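# Place the apple in the white box's nearest end slot

## Task

Set the apple inside the end compartment of the white box that is closest to the apple's present position, then open the hand so the apple is no longer held.

## Robot and tools

Robot: two arms, left_arm and right_arm, each ending in a five-finger hand (right_arm a right hand, left_arm its mirror image). Calibrated base positions in the scene frame: left_arm (-0.009, +0.301, +0.042) m, right_arm (-0.023, -0.340, +0.026) m, both nearly unrotated. A floor post stands behind the arms, and a camera stand sits between them just behind the bases. Both are fixed, so do not strike them.

Scene frame: origin at table height, midway between the nominal bases. +x points out over the table, +y toward left_arm, +z up. Reported hand positions (metres) and end_effector_quat_wxyz use this frame and can be a few centimetres off. Each arm is steered by its hand point, which sits 0.05 m in front of the palm and 0.15 m out from the wrist face. Its +z runs along the straight fingers and +y points out of the palm. On the right hand +x points away from the thumb; on the left hand +x points toward the thumb. The finger centre lines lie 0.06 m behind the point along -y, and straight fingertips reach 0.06-0.07 m past it along +z. A wrist bracket on the little-finger side can collide with things.

The row: every motion command is a row of 28 numbers, each in [-1, 1]. Order: left dx, dy, dz, rx, ry, rz; left thumb_turn, thumb_bend, index, middle, ring, little, force_limit, speed; then the same fourteen for the right arm. Always send all 28, even for a one-arm motion.

Pose numbers are offsets, not poses. They are measured from that arm's Hand target at the start of the action or move, along the Hand target's own axes. 1.0 means 0.6 m or 180 degrees. rx, ry, rz form one rotation vector. All-zero pose numbers request nothing new.

Hand numbers are absolute finger targets. Thumb and finger values run from -1 (open or straight) to +1 (closed). force_limit maps roughly from 0 N at -1 to 10 N at +1 (15 N for the two thumb motors). speed rises from near zero at -1 to full at +0.48 and stays full above that. No value means 'unchanged'. To leave a hand as it is, resend the eight numbers last carried out for it. If none has been sent yet in the scene, use its hand_measured values plus hand_force_limit and hand_speed. For a gentle grip, close with speed at -0.94 or lower. A thumb turned in front of the palm with closed fingers grips objects about 0.035-0.065 m thick.

Tools:
- execute_actions(actions, cameras): actions is a list of actions. Each action is a table of up to 15 rows, one row per 1/30 s step; a short table repeats its final row to fill 15 steps. Every row in an action counts from the same start pose, and each new action starts from the current Hand target, so repeating an offset moves the arm further. An empty actions list just returns state and images.
- move(target, speed, blend, blocking, cameras): target is one 28-number row or a list of up to 15 rows. Every row is an offset from the Hand targets at the move's start, not from the previous row. The hand travels a straight path there. speed is in m/s, from 0.002 to 4.3, default 0.25; turning is capped at twice that in rad/s. It can be one number or one per target. blend is a corner radius in metres; 0 stops at each target. blocking=false returns after about 0.5 s while the move continues. The whole move is limited to 10 s. Paths do not avoid obstacles or the other arm.
- wait(seconds): 0 to 3600; lets the scene run and sends nothing new.
- stop(): brakes a running move.
- zoom_image(camera, region): camera is one of cam_high, cam_low, cam_left_wrist, cam_right_wrist. region is [x0, y0, x1, y1] in pixels of the latest image, at most 504 by 504.
- show_instructions(): shows the reference pages.
- finished_scene(scene=1): ends the scene for good. Call it only once the apple rests in the slot and is released.

Cameras: cam_high and cam_low are 896x504; cam_left_wrist and cam_right_wrist are 672x504. The parameter 'cameras' takes a list of names, ["all"], or [].

Results:
- end_effector_position and quaternion: where each hand point actually is.
- Hand target: the last commanded pose after clipping. The next offsets count from it.
- hand_measured, hand_stopped_by (moving, target, force, stalled, fault) and hand_load_n: six values each, in motor order. A load near 0 after grasping means the grip was lost.
- Joint positions, velocities and torques, and motor temperatures.
- A move adds a 'move:' line giving how it ended (done, off_target, moving, held, fault) and any limits: paced means the pose was clipped, held means steps were withheld.
- MOTOR HOT and OVER-TEMPERATURE FAULT lines warn of overheating. A motor at 100 °C drops its arm.

Handling notes: each step clips orientation to within 40 degrees of the measured one. Arms often rest 1-3 cm (sometimes 5 cm) below the command, so send the missing distance as a further offset. To end a push against something, command back past the hand point.

Avoid: dropping the apple even slightly, releasing it while it moves, fast contacts or hard pushes, squeezing a finger too hard, letting the two hands touch or press, and long holds with an outstretched arm, which heat the motors. Nothing may fall or be left off the table. Loose objects can be nudged by outside pushes now and then.

Each tool is called after "Emit:" by a JSON object that holds its "fn" and its "kwargs".

Reference images:

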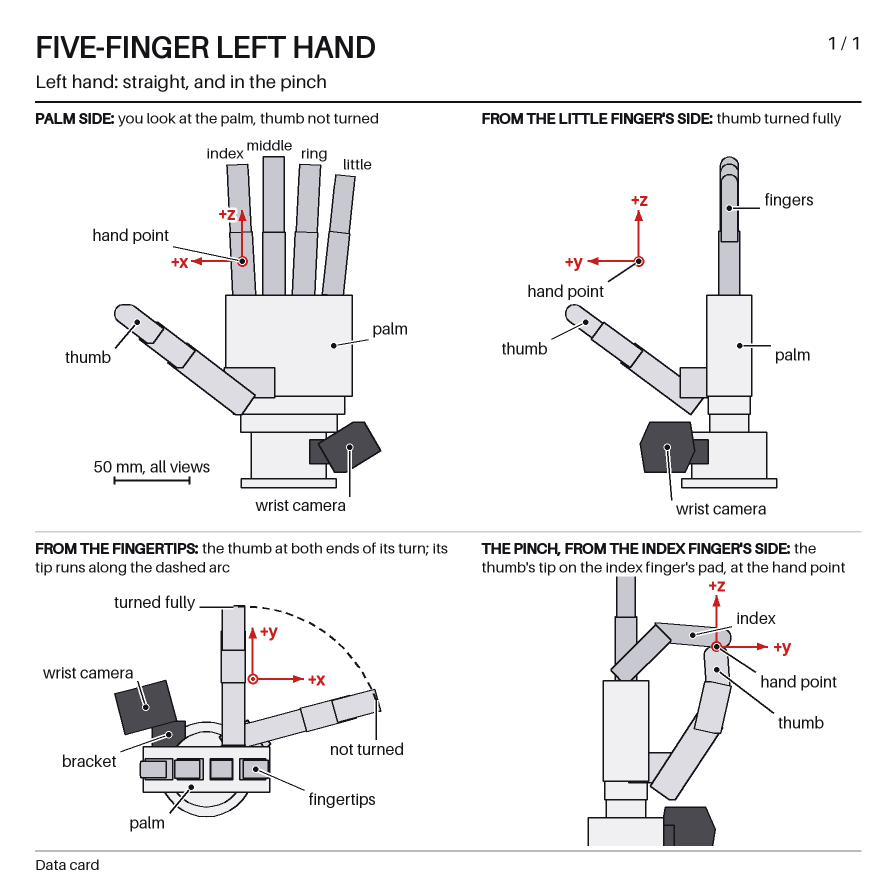

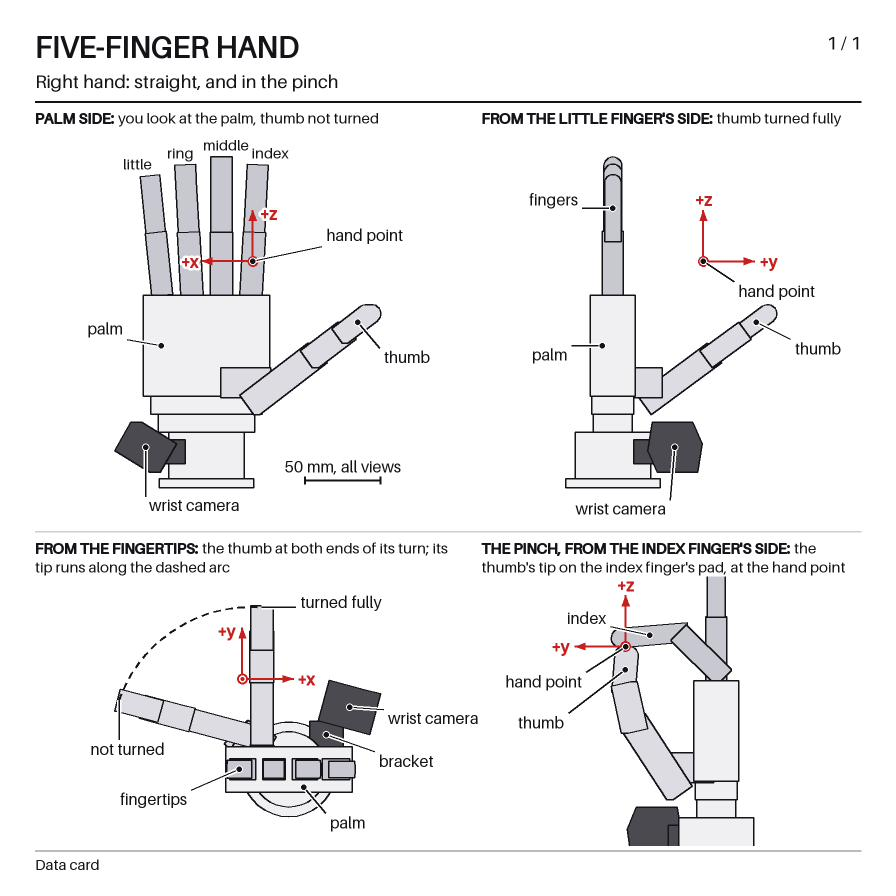

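## Session

Emit:
{"fn": "execute_actions", "kwargs": {"actions": []}}

Scene clock: 0.00 s.
left_arm: end_effector_position=(+0.4722, +0.1578, +0.1913) hand_measured=(-1.000, -1.000, -1.000, -1.000, -1.000, -1.000) hand_load_n=(+0.0, +0.0, +0.0, +0.5, +0.0, +0.0) hand_stopped_by=(target, target, target, target, target, target) hand_force_limit=0.00 hand_speed=-0.80 end_effector_quat_wxyz=(+0.456, -0.146, +0.800, +0.362) | right_arm: end_effector_position=(+0.5896, -0.1655, +0.3533) hand_measured=(-1.000, -1.000, -1.000, -1.000, -1.000, -1.000) hand_load_n=(+0.0, +0.0, +0.0, +0.0, +0.0, +0.0) hand_stopped_by=(target, target, target, target, target, target) hand_force_limit=0.00 hand_speed=-0.80 end_effector_quat_wxyz=(-0.222, +0.708, -0.092, +0.664)
Joint positions: left_arm=[-0.645 1.833 1.3 -0.896 -1.239 0.64] | right_arm=[0.408 1.383 1.04 0.324 0.211 -1.116]
Joint velocities: within noise
Joint torques (N m): no reading
Motor temperatures (°C): left_arm=[23 26 24 23 23 24] | right_arm=[24 27 24 24 23 22]
Heat: left arm: hottest shoulder 26 °C; right arm: hottest shoulder 27 °C.
Hand target: left_arm +0.4763, +0.1545, +0.1922; +0.458, -0.148, +0.799, +0.359 | right_arm +0.5938, -0.1637, +0.3592; -0.224, +0.704, -0.092, +0.668

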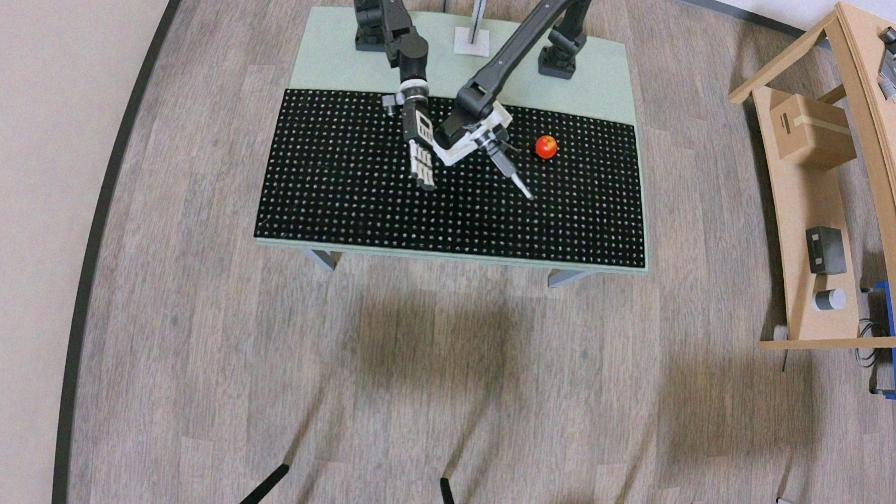

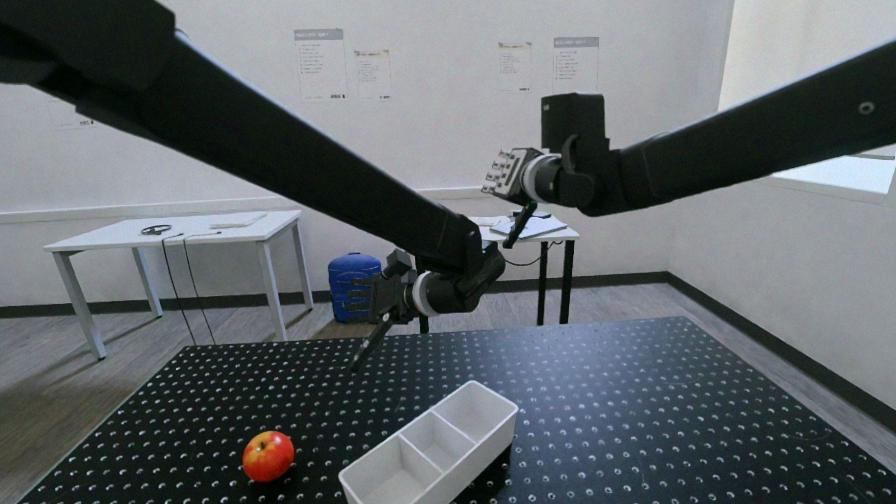

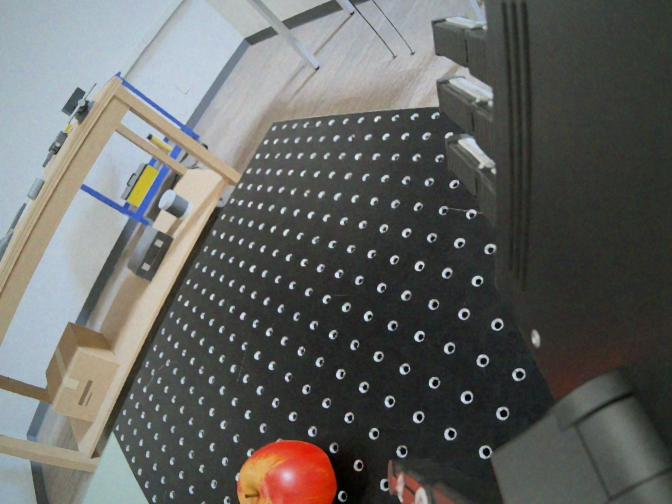

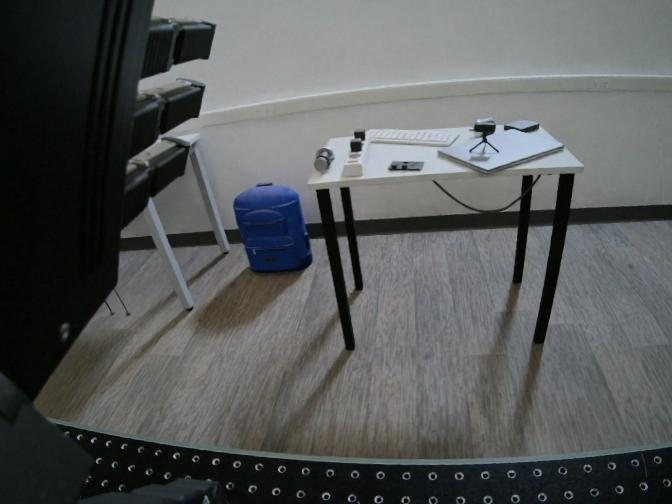

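Emit:
{"fn": "zoom_image", "kwargs": {"camera": "cam_low", "region": [200, 340, 600, 504]}}

Emit:
{"fn": "zoom_image", "kwargs": {"camera": "cam_high", "region": [380, 60, 600, 220]}}

Scaled by 1.260 from the camera's image (finer frame: 1280x720).

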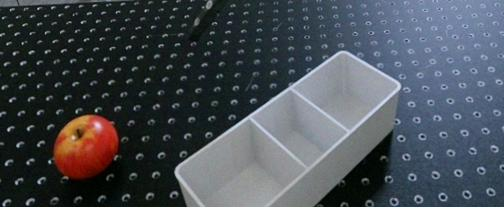

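Scaled by 2.291 from the camera's image (finer frame: 1280x720).

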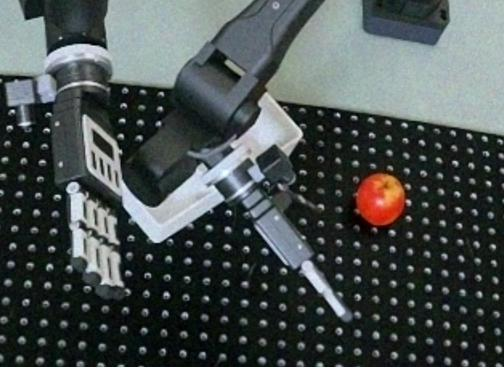

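Emit:
{"fn": "move", "kwargs": {"target": [0.1337,0.3034,-0.0799,0.1179,0.2784,-0.4552,1,-1,-1,-1,-1,-1,0,-0.2,0,0,0,0,0,0,-1,-1,-1,-1,-1,-1,0,-0.8], "cameras": ["all"]}}

Scene clock: 8.17 s.
left_arm: end_effector_position=(+0.2984, +0.2534, +0.2231) hand_measured=(+1.000, -1.000, -1.000, -1.000, -1.000, -1.000) hand_load_n=(+0.0, +0.0, +0.0, +0.0, +0.0, +0.0) hand_stopped_by=(target, target, target, target, target, target) hand_force_limit=0.00 hand_speed=-0.20 end_effector_quat_wxyz=(-0.239, +0.660, -0.672, +0.236) | right_arm: end_effector_position=(+0.5896, -0.1655, +0.3533) hand_measured=(-1.000, -1.000, -1.000, -1.000, -1.000, -1.000) hand_load_n=(+0.0, +0.0, +0.0, +0.0, +0.0, -0.5) hand_stopped_by=(target, target, target, target, target, target) hand_force_limit=0.00 hand_speed=-0.80 end_effector_quat_wxyz=(-0.222, +0.708, -0.092, +0.664)
Joint positions: left_arm=[-0.049 0.792 0.739 -0.833 -0.046 -0.04] | right_arm=[0.408 1.383 1.04 0.324 0.211 -1.116]
Joint torques (N m): left_arm=[-0.62 -3.37 8.75 2.8 0.11 0.04] | right_arm=[-0.91 -10.11 10.63 1.77 -0.09 0.09]
Heat: left arm: hottest shoulder 26 °C; right arm: hottest shoulder 27 °C.
Hand target: left_arm +0.3002, +0.2547, +0.2203; -0.242, +0.665, -0.664, +0.242 | right_arm +0.5938, -0.1637, +0.3592; -0.224, +0.704, -0.092, +0.668
Off the commanded pose: left_arm 0.004 m, 1 deg | right_arm 0.007 m, 1 deg.
move: done
cam_left_wrist: T_world_to_cam=[[0.72097, -0.29059, 0.62909, -0.28518], [-0.5205, -0.8264, 0.2148, 0.3211], [0.45746, -0.48231, -0.74707, 0.26848]] pos_world=[0.24992, 0.31198, 0.31101]

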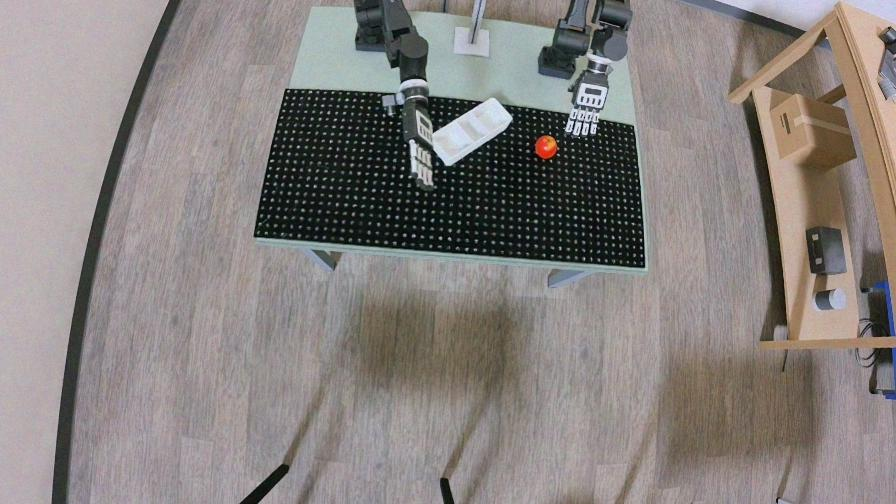

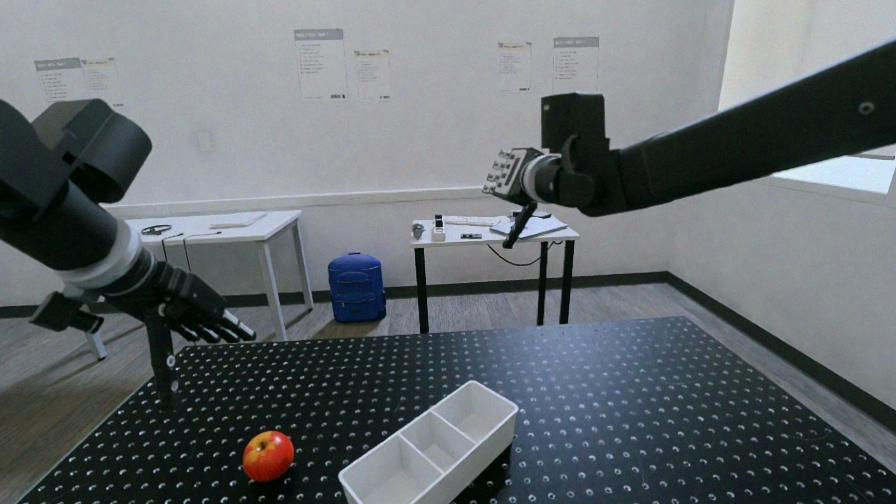

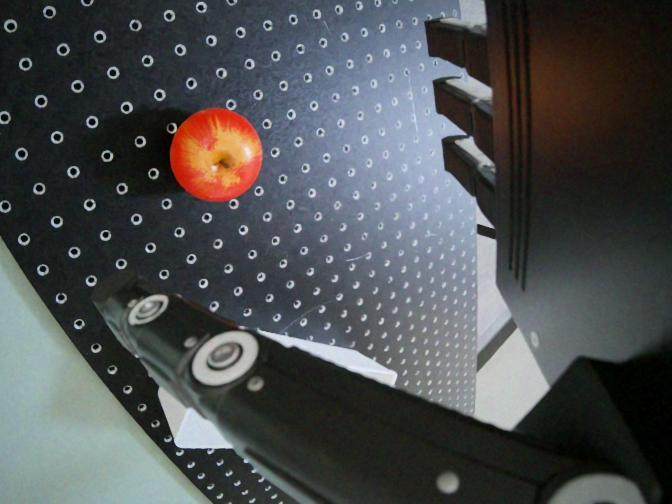

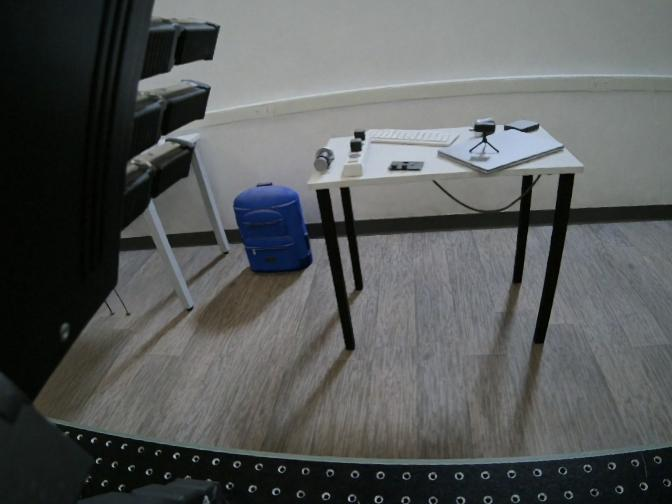

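Emit:
{"fn": "zoom_image", "kwargs": {"camera": "cam_high", "region": [420, 80, 600, 180]}}

Emit:
{"fn": "zoom_image", "kwargs": {"camera": "cam_low", "region": [220, 364, 540, 504]}}

Scaled by 2.800 from the camera's image (finer frame: 1280x720).

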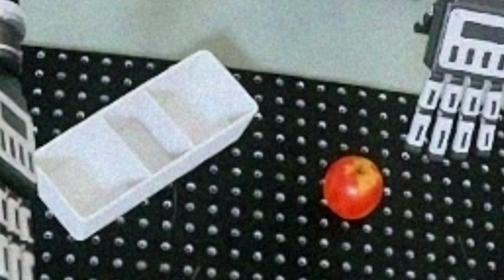

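Scaled by 1.575 from the camera's image (finer frame: 1280x720).

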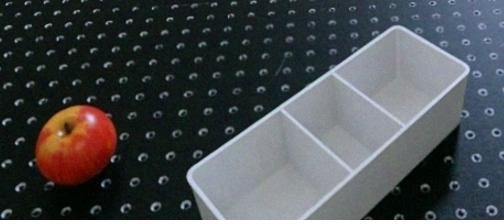

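Emit:
{"fn": "zoom_image", "kwargs": {"camera": "cam_high", "region": [425, 85, 525, 175]}}

Emit:
{"fn": "zoom_image", "kwargs": {"camera": "cam_low", "region": [320, 370, 540, 504]}}

Scaled by 5.040 from the camera's image (finer frame: 1280x720).

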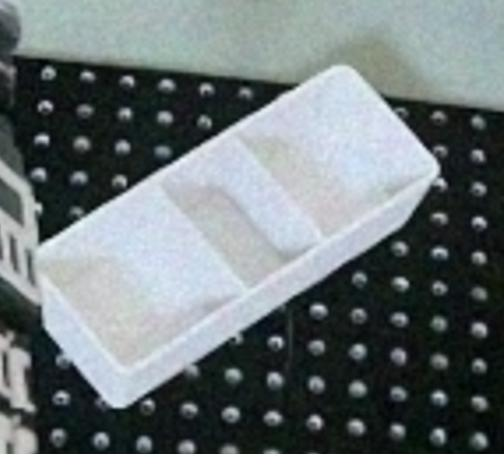

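Scaled by 2.291 from the camera's image (finer frame: 1280x720).

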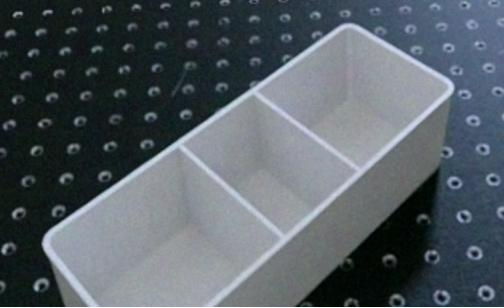

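Emit:
{"fn": "move", "kwargs": {"target": [0.0055,0.0498,0.1548,0.0444,0.0334,0.0348,1,-1,-1,-1,-1,-1,0,-0.2,0,0,0,0,0,0,-1,-1,-1,-1,-1,-1,0,-0.8], "cameras": ["cam_low","cam_high","cam_left_wrist"]}}

Scene clock: 14.23 s.
left_arm: end_effector_position=(+0.3367, +0.2483, +0.1366) hand_measured=(+1.000, -1.000, -1.000, -1.000, -1.000, -1.000) hand_load_n=(+0.0, +0.0, +0.0, +0.0, +0.0, +0.0) hand_stopped_by=(target, target, target, target, target, target) hand_force_limit=0.00 hand_speed=-0.20 end_effector_quat_wxyz=(+0.264, -0.597, +0.692, -0.310) | right_arm: end_effector_position=(+0.5896, -0.1655, +0.3533) hand_measured=(-1.000, -1.000, -1.000, -1.000, -1.000, -1.000) hand_load_n=(+0.0, +0.0, +0.0, +0.0, +0.0, +0.0) hand_stopped_by=(target, target, target, target, target, target) hand_force_limit=0.00 hand_speed=-0.80 end_effector_quat_wxyz=(-0.222, +0.708, -0.092, +0.664)
Joint positions: left_arm=[0.004 0.908 0.5 -0.329 0.099 0.082] | right_arm=[0.408 1.383 1.04 0.324 0.211 -1.116]
Joint torques (N m): left_arm=[-0.73 -2.43 8.34 2.85 0.21 0.22] | right_arm=[-0.91 -10.4 10.66 1.69 -0.09 0.08]
Heat: left arm: hottest shoulder 26 °C; right arm: hottest shoulder 27 °C.
Hand target: left_arm +0.3370, +0.2514, +0.1299; +0.265, -0.595, +0.693, -0.308 | right_arm +0.5938, -0.1637, +0.3592; -0.224, +0.704, -0.092, +0.668
Off the commanded pose: left_arm 0.007 m, 0 deg | right_arm 0.007 m, 1 deg.
move: done
cam_left_wrist: T_world_to_cam=[[0.57337, -0.3592, 0.73636, -0.20782], [-0.65451, -0.74143, 0.14797, 0.38851], [0.49281, -0.5668, -0.66021, 0.18119]] pos_world=[0.28415, 0.3161, 0.21517]
Images, in order (width x height): cam_high 896x504, cam_low 896x504, cam_left_wrist 672x504.

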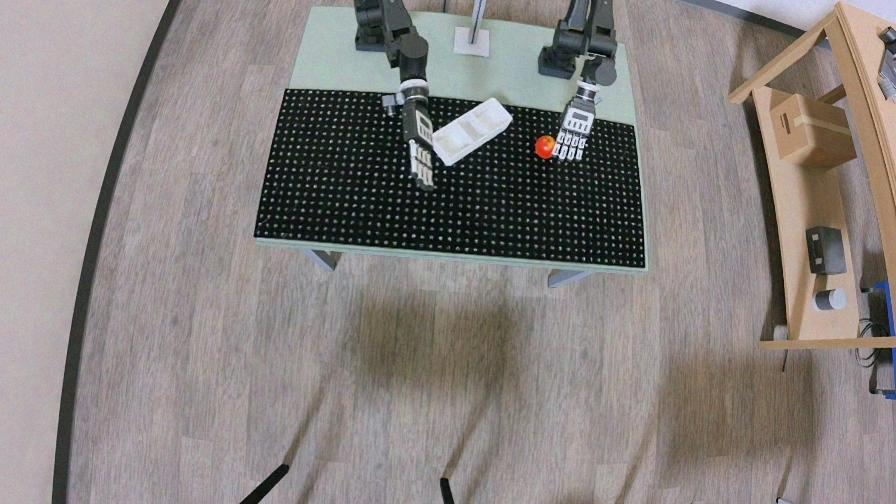

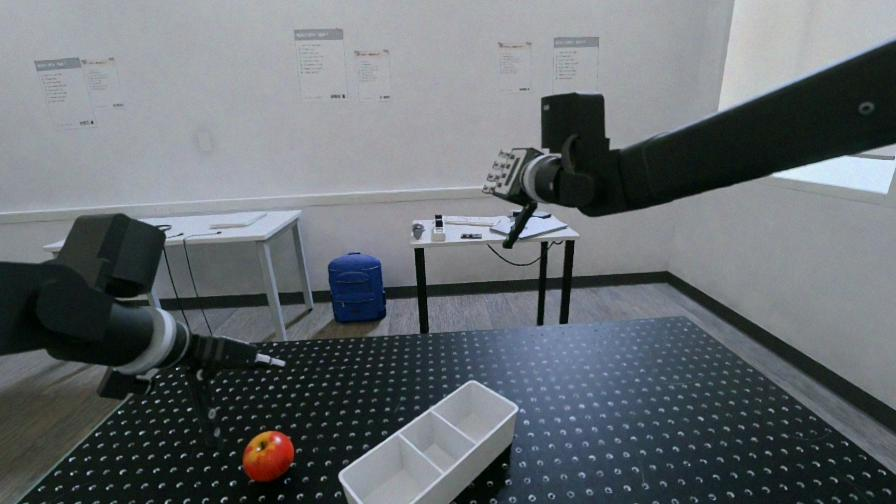

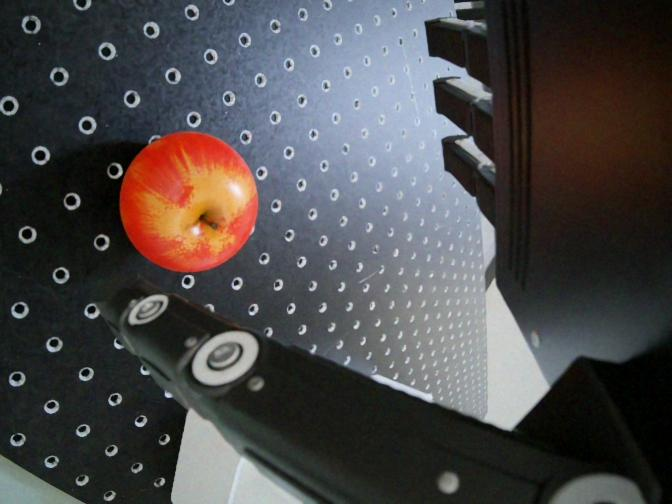

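Emit:
{"fn": "zoom_image", "kwargs": {"camera": "cam_left_wrist", "region": [60, 240, 300, 420]}}

Emit:
{"fn": "zoom_image", "kwargs": {"camera": "cam_low", "region": [100, 320, 320, 500]}}

Scaled by 2.100 from the camera's image (finer frame: 960x720).

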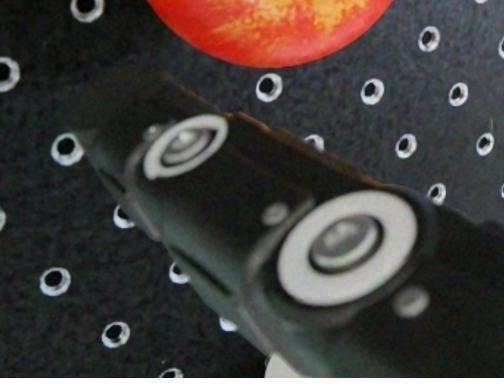

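Scaled by 2.291 from the camera's image (finer frame: 1280x720).

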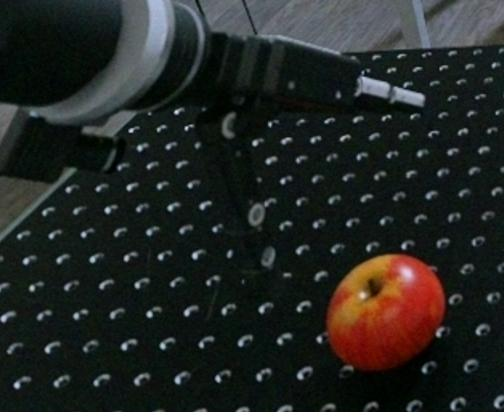

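Emit:
{"fn": "move", "kwargs": {"target": [0.0142,0.0773,0.0635,0,0,0,1,-1,-1,-1,-1,-1,0,-0.2,0,0,0,0,0,0,-1,-1,-1,-1,-1,-1,0,-0.8], "speed": 0.12, "cameras": ["cam_low","cam_high","cam_left_wrist"]}}

Emit:
{"fn": "zoom_image", "kwargs": {"camera": "cam_low", "region": [100, 320, 320, 500]}}

Emit:
{"fn": "zoom_image", "kwargs": {"camera": "cam_left_wrist", "region": [0, 60, 360, 420]}}

Emit:
{"fn": "zoom_image", "kwargs": {"camera": "cam_high", "region": [500, 70, 640, 190]}}

Scene clock: 17.33 s.
left_arm: end_effector_position=(+0.3343, +0.2466, +0.0754) hand_measured=(+1.000, -1.000, -1.000, -1.000, -1.000, -1.000) hand_load_n=(+0.0, +0.0, +0.0, +0.0, +0.0, +0.0) hand_stopped_by=(target, target, target, target, target, target) hand_force_limit=0.00 hand_speed=-0.20 end_effector_quat_wxyz=(+0.267, -0.594, +0.694, -0.307) | right_arm: end_effector_position=(+0.5896, -0.1655, +0.3533) hand_measured=(-1.000, -1.000, -1.000, -1.000, -1.000, -1.000) hand_load_n=(+0.0, +0.0, +0.0, +0.0, +0.0, +0.0) hand_stopped_by=(target, target, target, target, target, target) hand_force_limit=0.00 hand_speed=-0.80 end_effector_quat_wxyz=(-0.222, +0.708, -0.092, +0.664)
Joint positions: left_arm=[-0.011 1.037 0.382 -0.08 0.081 0.082] | right_arm=[0.408 1.383 1.04 0.324 0.211 -1.116]
Joint torques (N m): left_arm=[-1.9 -3.55 7.39 2.95 -0.05 0.05] | right_arm=[-1.03 -10.4 10.62 1.84 -0.07 0.1]
Heat: left arm: hottest shoulder 26 °C; right arm: hottest shoulder 28 °C.
Hand target: left_arm +0.3329, +0.2435, +0.0699; +0.265, -0.596, +0.693, -0.308 | right_arm +0.5938, -0.1637, +0.3592; -0.224, +0.704, -0.092, +0.668
Off the commanded pose: left_arm 0.006 m, 0 deg | right_arm 0.007 m, 1 deg.
move: done
cam_left_wrist: T_world_to_cam=[[0.57125, -0.36912, 0.73309, -0.15862], [-0.65624, -0.74185, 0.13784, 0.39615], [0.49297, -0.55983, -0.66602, 0.13963]] pos_world=[0.28175, 0.31351, 0.15468]
Images, in order (width x height): cam_high 896x504, cam_low 896x504, cam_left_wrist 672x504.

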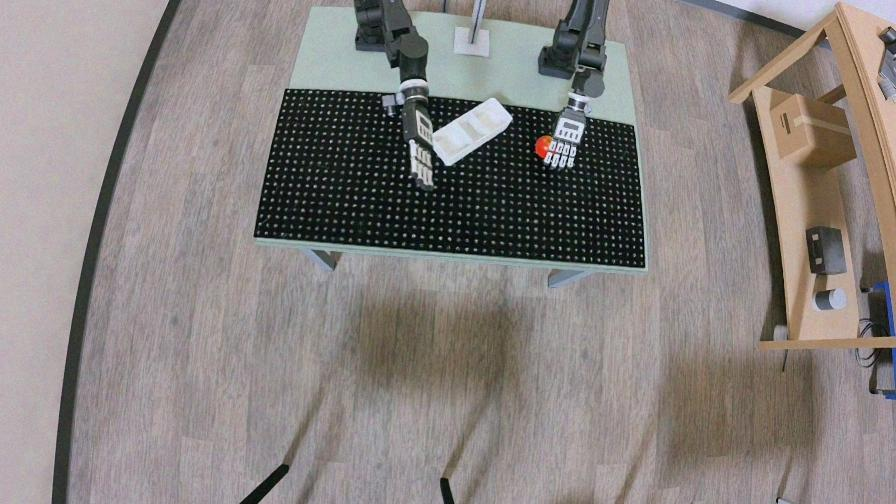

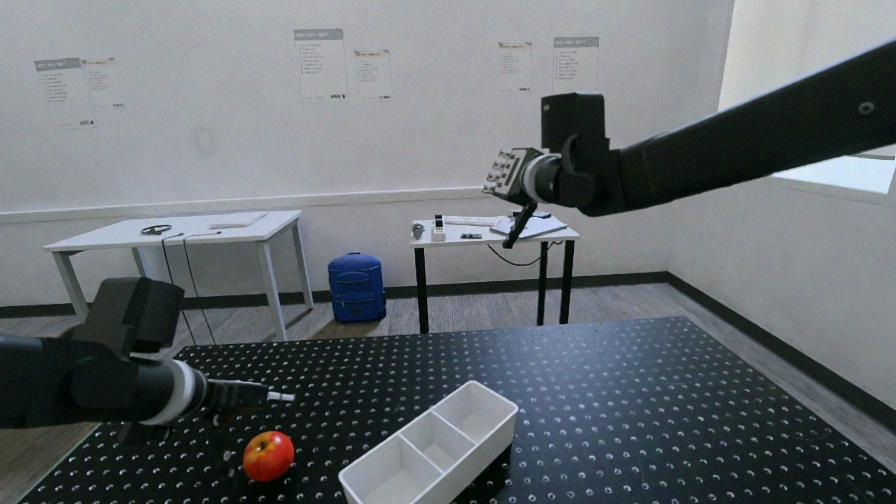

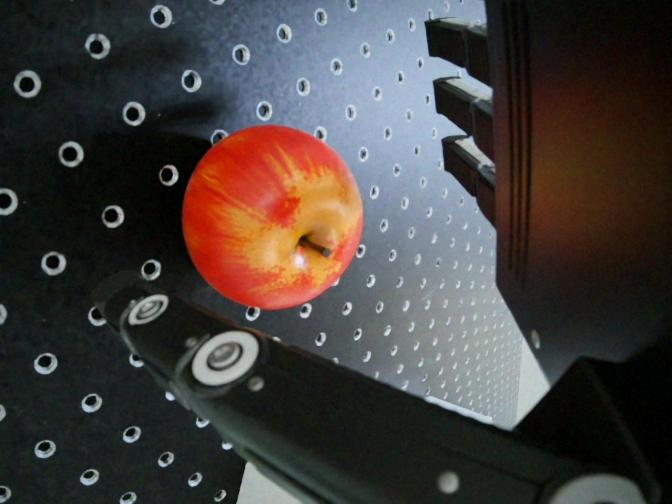

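Scaled by 2.291 from the camera's image (finer frame: 1280x720).

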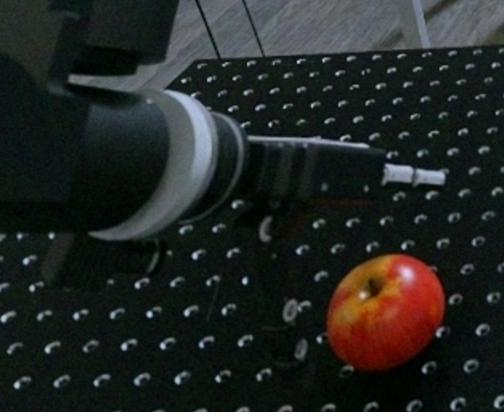

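Scaled by 1.400 from the camera's image (finer frame: 960x720).

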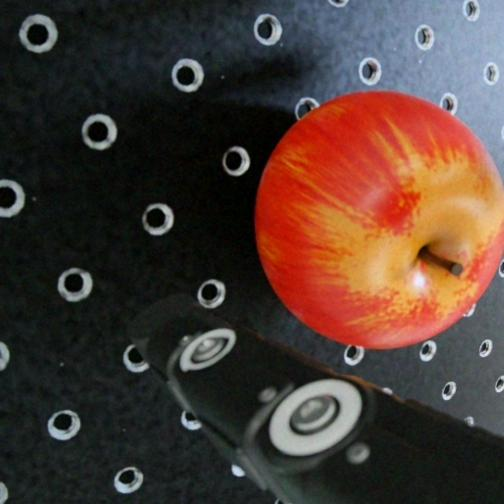

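Scaled by 3.600 from the camera's image (finer frame: 1280x720).

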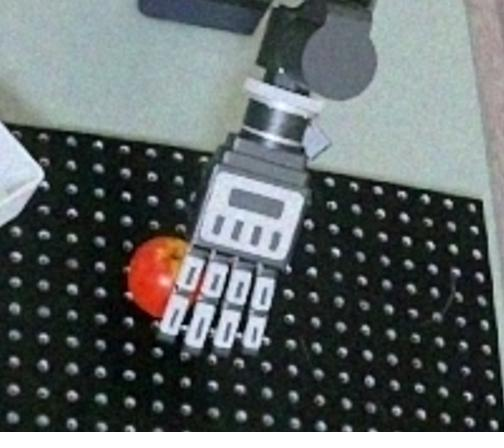

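Emit:
{"fn": "zoom_image", "kwargs": {"camera": "cam_left_wrist", "region": [70, 250, 190, 370]}}

Scaled by 4.200 from the camera's image (finer frame: 960x720).

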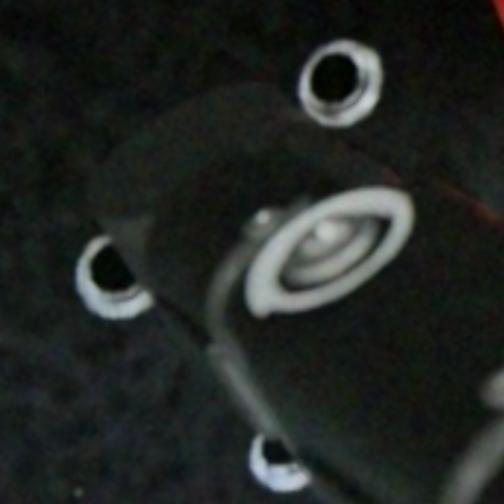

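Emit:
{"fn": "move", "kwargs": {"target": [0.011,0.035,0.0317,0,0,0,1,-1,-1,-1,-1,-1,0,-0.2,0,0,0,0,0,0,-1,-1,-1,-1,-1,-1,0,-0.8], "speed": 0.1, "cameras": ["cam_low","cam_high","cam_left_wrist"]}}

Emit:
{"fn": "zoom_image", "kwargs": {"camera": "cam_low", "region": [160, 380, 340, 504]}}

Emit:
{"fn": "zoom_image", "kwargs": {"camera": "cam_high", "region": [520, 110, 600, 180]}}

Scene clock: 21.33 s.
left_arm: end_effector_position=(+0.3336, +0.2399, +0.0462) hand_measured=(+1.000, -1.000, -1.000, -1.000, -1.000, -1.000) hand_load_n=(+0.0, +0.0, +0.0, +0.0, +0.0, +0.0) hand_stopped_by=(target, target, target, target, target, target) hand_force_limit=0.00 hand_speed=-0.20 end_effector_quat_wxyz=(+0.267, -0.594, +0.694, -0.306) | right_arm: end_effector_position=(+0.5896, -0.1655, +0.3533) hand_measured=(-1.000, -1.000, -1.000, -1.000, -1.000, -1.000) hand_load_n=(+0.0, +0.0, +0.0, +0.0, +0.0, +0.0) hand_stopped_by=(target, target, target, target, target, target) hand_force_limit=0.00 hand_speed=-0.80 end_effector_quat_wxyz=(-0.222, +0.708, -0.092, +0.664)
Joint positions: left_arm=[-0.038 1.135 0.337 0.062 0.061 0.064] | right_arm=[0.408 1.383 1.04 0.324 0.211 -1.116]
Joint torques (N m): left_arm=[-1.85 -3.55 6.74 3.02 -0.05 0.06] | right_arm=[-1.08 -10.29 10.55 1.81 -0.07 0.1]
Heat: left arm: hottest shoulder 26 °C; right arm: hottest shoulder 28 °C.
Hand target: left_arm +0.3320, +0.2369, +0.0416; +0.265, -0.595, +0.693, -0.308 | right_arm +0.5938, -0.1637, +0.3592; -0.224, +0.704, -0.092, +0.668
Off the commanded pose: left_arm 0.006 m, 0 deg | right_arm 0.007 m, 1 deg.
move: done
cam_left_wrist: T_world_to_cam=[[0.57175, -0.36944, 0.73254, -0.13935], [-0.65641, -0.74162, 0.13831, 0.39479], [0.49216, -0.55993, -0.66653, 0.11717]] pos_world=[0.28115, 0.30691, 0.12557]
Images, in order (width x height): cam_high 896x504, cam_low 896x504, cam_left_wrist 672x504.

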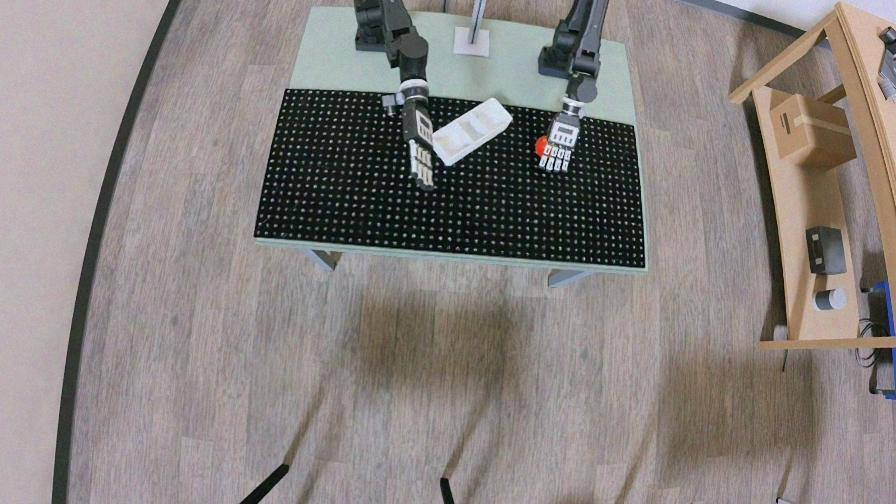

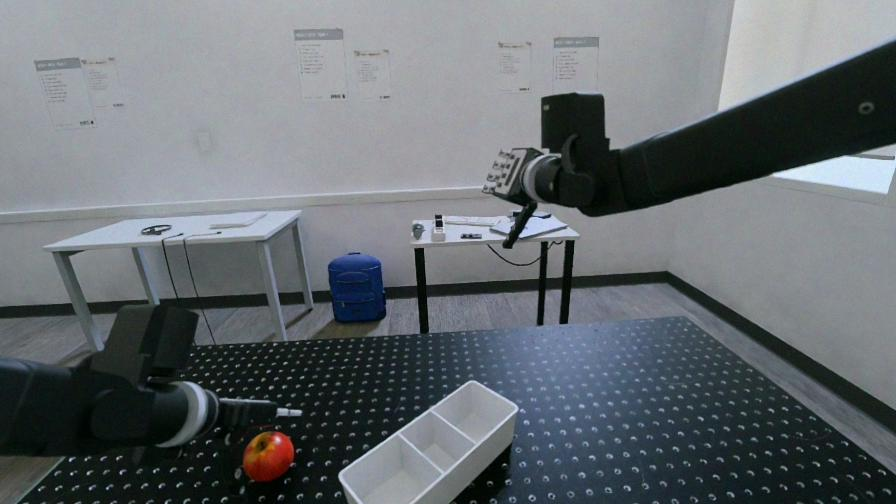

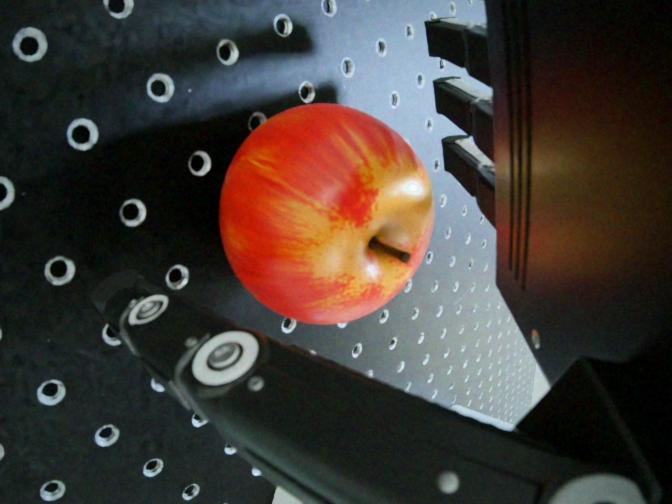

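Scaled by 2.800 from the camera's image (finer frame: 1280x720).

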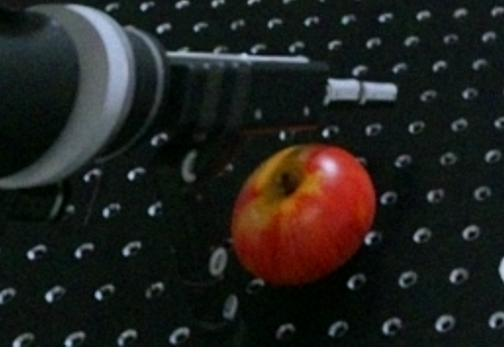

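Scaled by 6.300 from the camera's image (finer frame: 1280x720).

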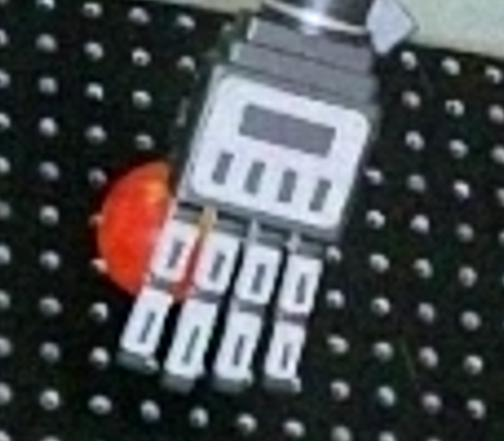

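Emit:
{"fn": "move", "kwargs": {"target": [0.0082,-0.0045,0.0025,0,0,0,1,-1,-1,-1,-1,-1,0,-0.2,0,0,0,0,0,0,-1,-1,-1,-1,-1,-1,0,-0.8], "speed": 0.05, "cameras": ["cam_left_wrist"]}}

Scene clock: 22.80 s.
left_arm: end_effector_position=(+0.3323, +0.2348, +0.0442) hand_measured=(+1.000, -1.000, -1.000, -1.000, -1.000, -1.000) hand_load_n=(+0.0, +0.0, -0.5, +0.0, +0.0, +0.0) hand_stopped_by=(target, target, target, target, target, target) hand_force_limit=0.00 hand_speed=-0.20 end_effector_quat_wxyz=(+0.265, -0.595, +0.695, -0.304) | right_arm: end_effector_position=(+0.5896, -0.1655, +0.3533) hand_measured=(-1.000, -1.000, -1.000, -1.000, -1.000, -1.000) hand_load_n=(+0.0, +0.0, +0.0, +0.0, +0.0, +0.0) hand_stopped_by=(target, target, target, target, target, target) hand_force_limit=0.00 hand_speed=-0.80 end_effector_quat_wxyz=(-0.222, +0.708, -0.092, +0.664)
Joint positions: left_arm=[-0.06 1.141 0.337 0.062 0.045 0.05] | right_arm=[0.408 1.383 1.04 0.324 0.211 -1.116]
Joint torques (N m): left_arm=[-1.85 -4.13 7.24 2.93 -0.07 0.05] | right_arm=[-0.91 -10.11 10.55 1.78 -0.07 0.1]
Heat: left arm: hottest shoulder 26 °C; right arm: hottest shoulder 28 °C.
Hand target: left_arm +0.3341, +0.2317, +0.0425; +0.265, -0.596, +0.693, -0.308 | right_arm +0.5938, -0.1637, +0.3592; -0.224, +0.704, -0.092, +0.668
Off the commanded pose: left_arm 0.004 m, 1 deg | right_arm 0.007 m, 1 deg.
move: done
cam_left_wrist: T_world_to_cam=[[0.5765, -0.37043, 0.7283, -0.14013], [-0.65591, -0.74134, 0.14213, 0.39001], [0.48727, -0.55964, -0.67035, 0.11523]] pos_world=[0.28045, 0.30171, 0.12387]

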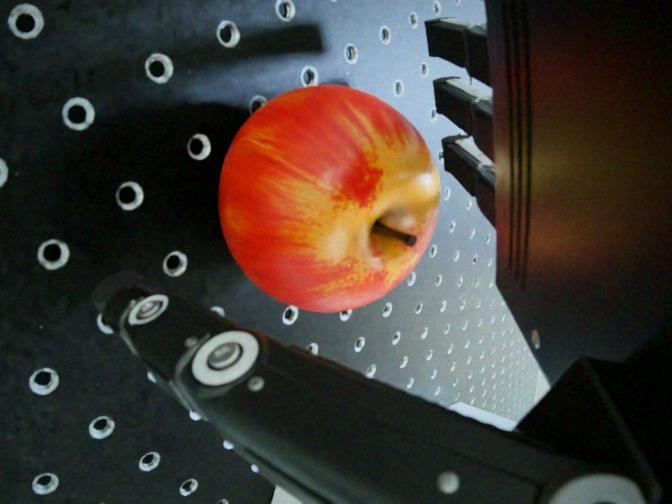

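Emit:
{"fn": "move", "kwargs": {"target": [0,0,0,0,0,0,1,0,0,0,-1,-1,-0.3,-0.92,0,0,0,0,0,0,-1,-1,-1,-1,-1,-1,0,-0.8], "cameras": ["cam_left_wrist","cam_low"]}}

Scene clock: 26.73 s.
left_arm: end_effector_position=(+0.3329, +0.2346, +0.0446) hand_measured=(+1.000, -0.628, -0.246, -0.270, -1.000, -1.000) hand_load_n=(+0.0, +6.0, +4.0, +2.5, +0.0, +0.0) hand_stopped_by=(target, force, force, force, target, target) hand_force_limit=-0.30 hand_speed=-0.92 end_effector_quat_wxyz=(+0.266, -0.595, +0.694, -0.305) | right_arm: end_effector_position=(+0.5896, -0.1655, +0.3533) hand_measured=(-1.000, -1.000, -1.000, -1.000, -1.000, -1.000) hand_load_n=(+0.0, +0.0, +0.0, +0.0, +0.0, +0.0) hand_stopped_by=(target, target, target, target, target, target) hand_force_limit=0.00 hand_speed=-0.80 end_effector_quat_wxyz=(-0.222, +0.708, -0.092, +0.664)
Joint positions: left_arm=[-0.06 1.141 0.337 0.065 0.045 0.048] | right_arm=[0.408 1.383 1.04 0.324 0.211 -1.116]
Joint torques (N m): left_arm=[-1.9 -4.13 7.23 2.8 -0.06 0.05] | right_arm=[-0.97 -10.17 10.65 1.78 -0.07 0.08]
Heat: left arm: hottest shoulder 26 °C; right arm: hottest shoulder 28 °C.
Hand target: left_arm +0.3341, +0.2316, +0.0425; +0.265, -0.596, +0.693, -0.308 | right_arm +0.5938, -0.1637, +0.3592; -0.224, +0.704, -0.092, +0.668
Off the commanded pose: left_arm 0.004 m, 0 deg | right_arm 0.007 m, 1 deg.
move: done
cam_left_wrist: T_world_to_cam=[[0.57516, -0.36855, 0.73032, -0.141], [-0.6553, -0.74197, 0.14165, 0.39017], [0.48967, -0.56005, -0.66826, 0.11442]] pos_world=[0.28075, 0.30161, 0.12417]
Images, in order (width x height): cam_low 896x504, cam_left_wrist 672x504.

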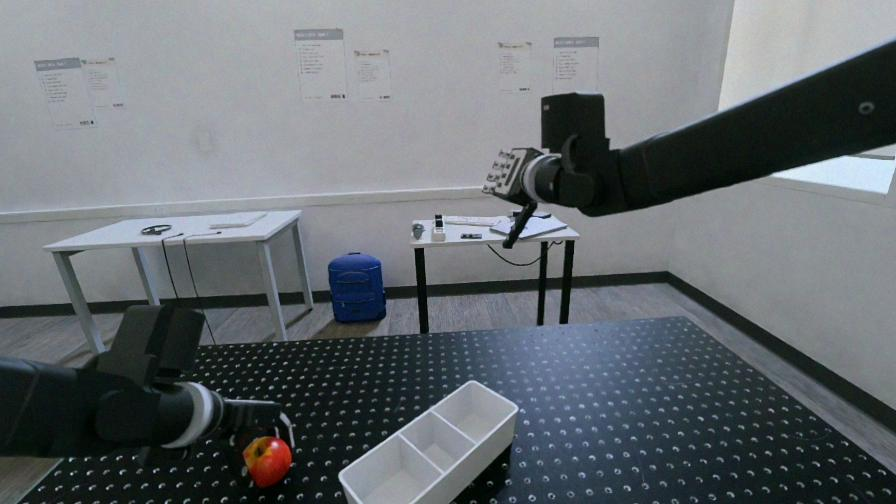

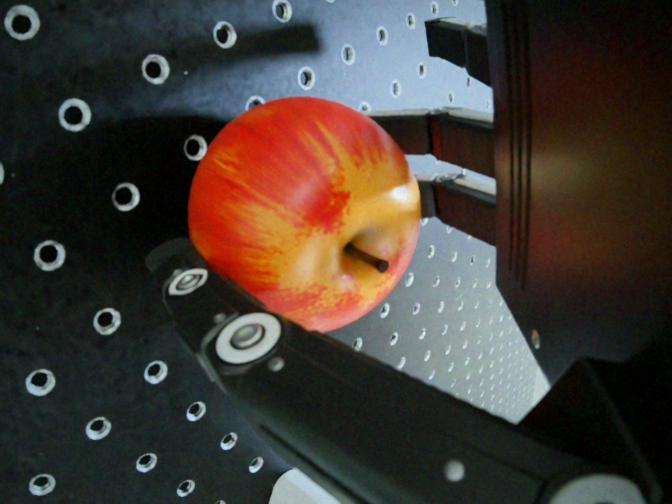

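Emit:
{"fn": "move", "kwargs": {"target": [0,-0.0248,-0.0223,0,0,0,1,0,0,0,-1,-1,-0.3,-0.92,0,0,0,0,0,0,-1,-1,-1,-1,-1,-1,0,-0.8], "speed": 0.05, "cameras": ["cam_left_wrist","cam_low"]}}

Scene clock: 28.53 s.
left_arm: end_effector_position=(+0.3232, +0.2355, +0.0489) hand_measured=(+1.000, -0.628, -0.246, -0.270, -1.000, -1.000) hand_load_n=(+0.0, +6.5, +4.0, +3.0, +0.0, +0.0) hand_stopped_by=(target, force, force, force, target, target) hand_force_limit=-0.30 hand_speed=-0.92 end_effector_quat_wxyz=(+0.258, -0.598, +0.697, -0.298) | right_arm: end_effector_position=(+0.5896, -0.1655, +0.3533) hand_measured=(-1.000, -1.000, -1.000, -1.000, -1.000, -1.000) hand_load_n=(+0.0, +0.0, +0.0, +0.0, +0.0, +0.0) hand_stopped_by=(target, target, target, target, target, target) hand_force_limit=0.00 hand_speed=-0.80 end_effector_quat_wxyz=(-0.222, +0.708, -0.092, +0.664)
Joint positions: left_arm=[-0.06 1.094 0.337 -0.004 0.045 0.048] | right_arm=[0.408 1.383 1.04 0.324 0.211 -1.116]
Joint torques (N m): left_arm=[-1.85 -6.01 9.57 1.55 -0.04 0.05] | right_arm=[-1.26 -10.17 10.66 1.7 -0.08 0.07]
Heat: left arm: hottest shoulder 26 °C; right arm: hottest shoulder 28 °C.
Hand target: left_arm +0.3341, +0.2317, +0.0626; +0.265, -0.596, +0.693, -0.308 | right_arm +0.5938, -0.1637, +0.3592; -0.224, +0.704, -0.092, +0.668
Off the commanded pose: left_arm 0.018 m, 2 deg | right_arm 0.007 m, 1 deg.
move: off_target (left_arm)
cam_left_wrist: T_world_to_cam=[[0.59149, -0.36989, 0.71646, -0.1424], [-0.65175, -0.74247, 0.15475, 0.38215], [0.47471, -0.55849, -0.68024, 0.12756]] pos_world=[0.27274, 0.30231, 0.12966]
Images, in order (width x height): cam_low 896x504, cam_left_wrist 672x504.

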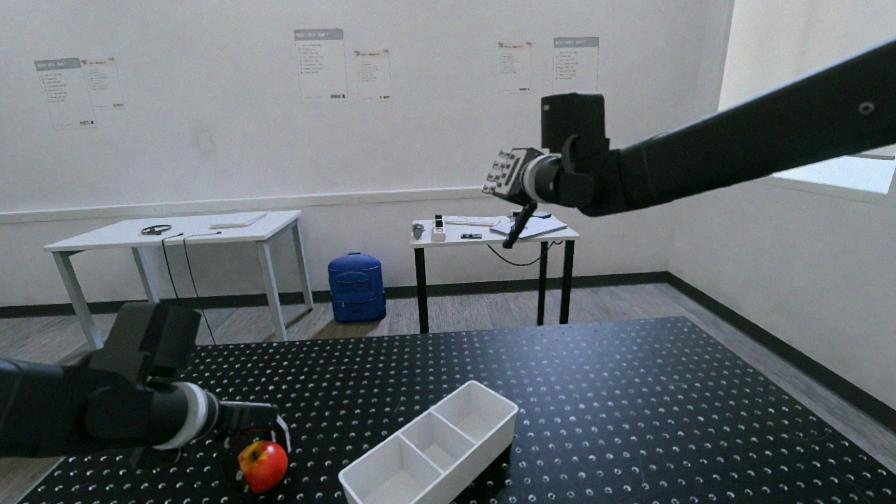

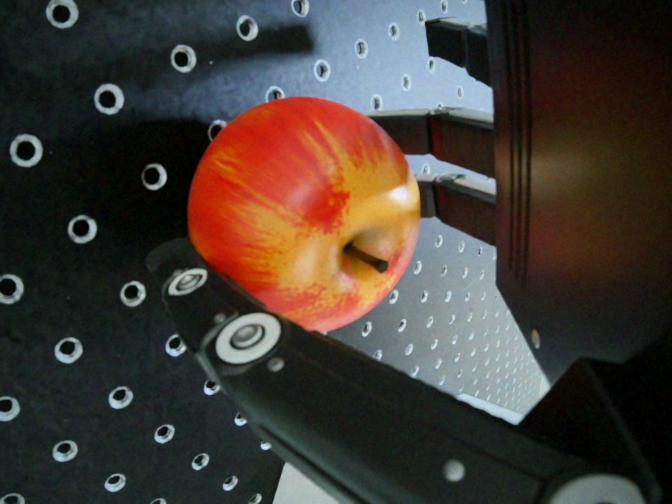

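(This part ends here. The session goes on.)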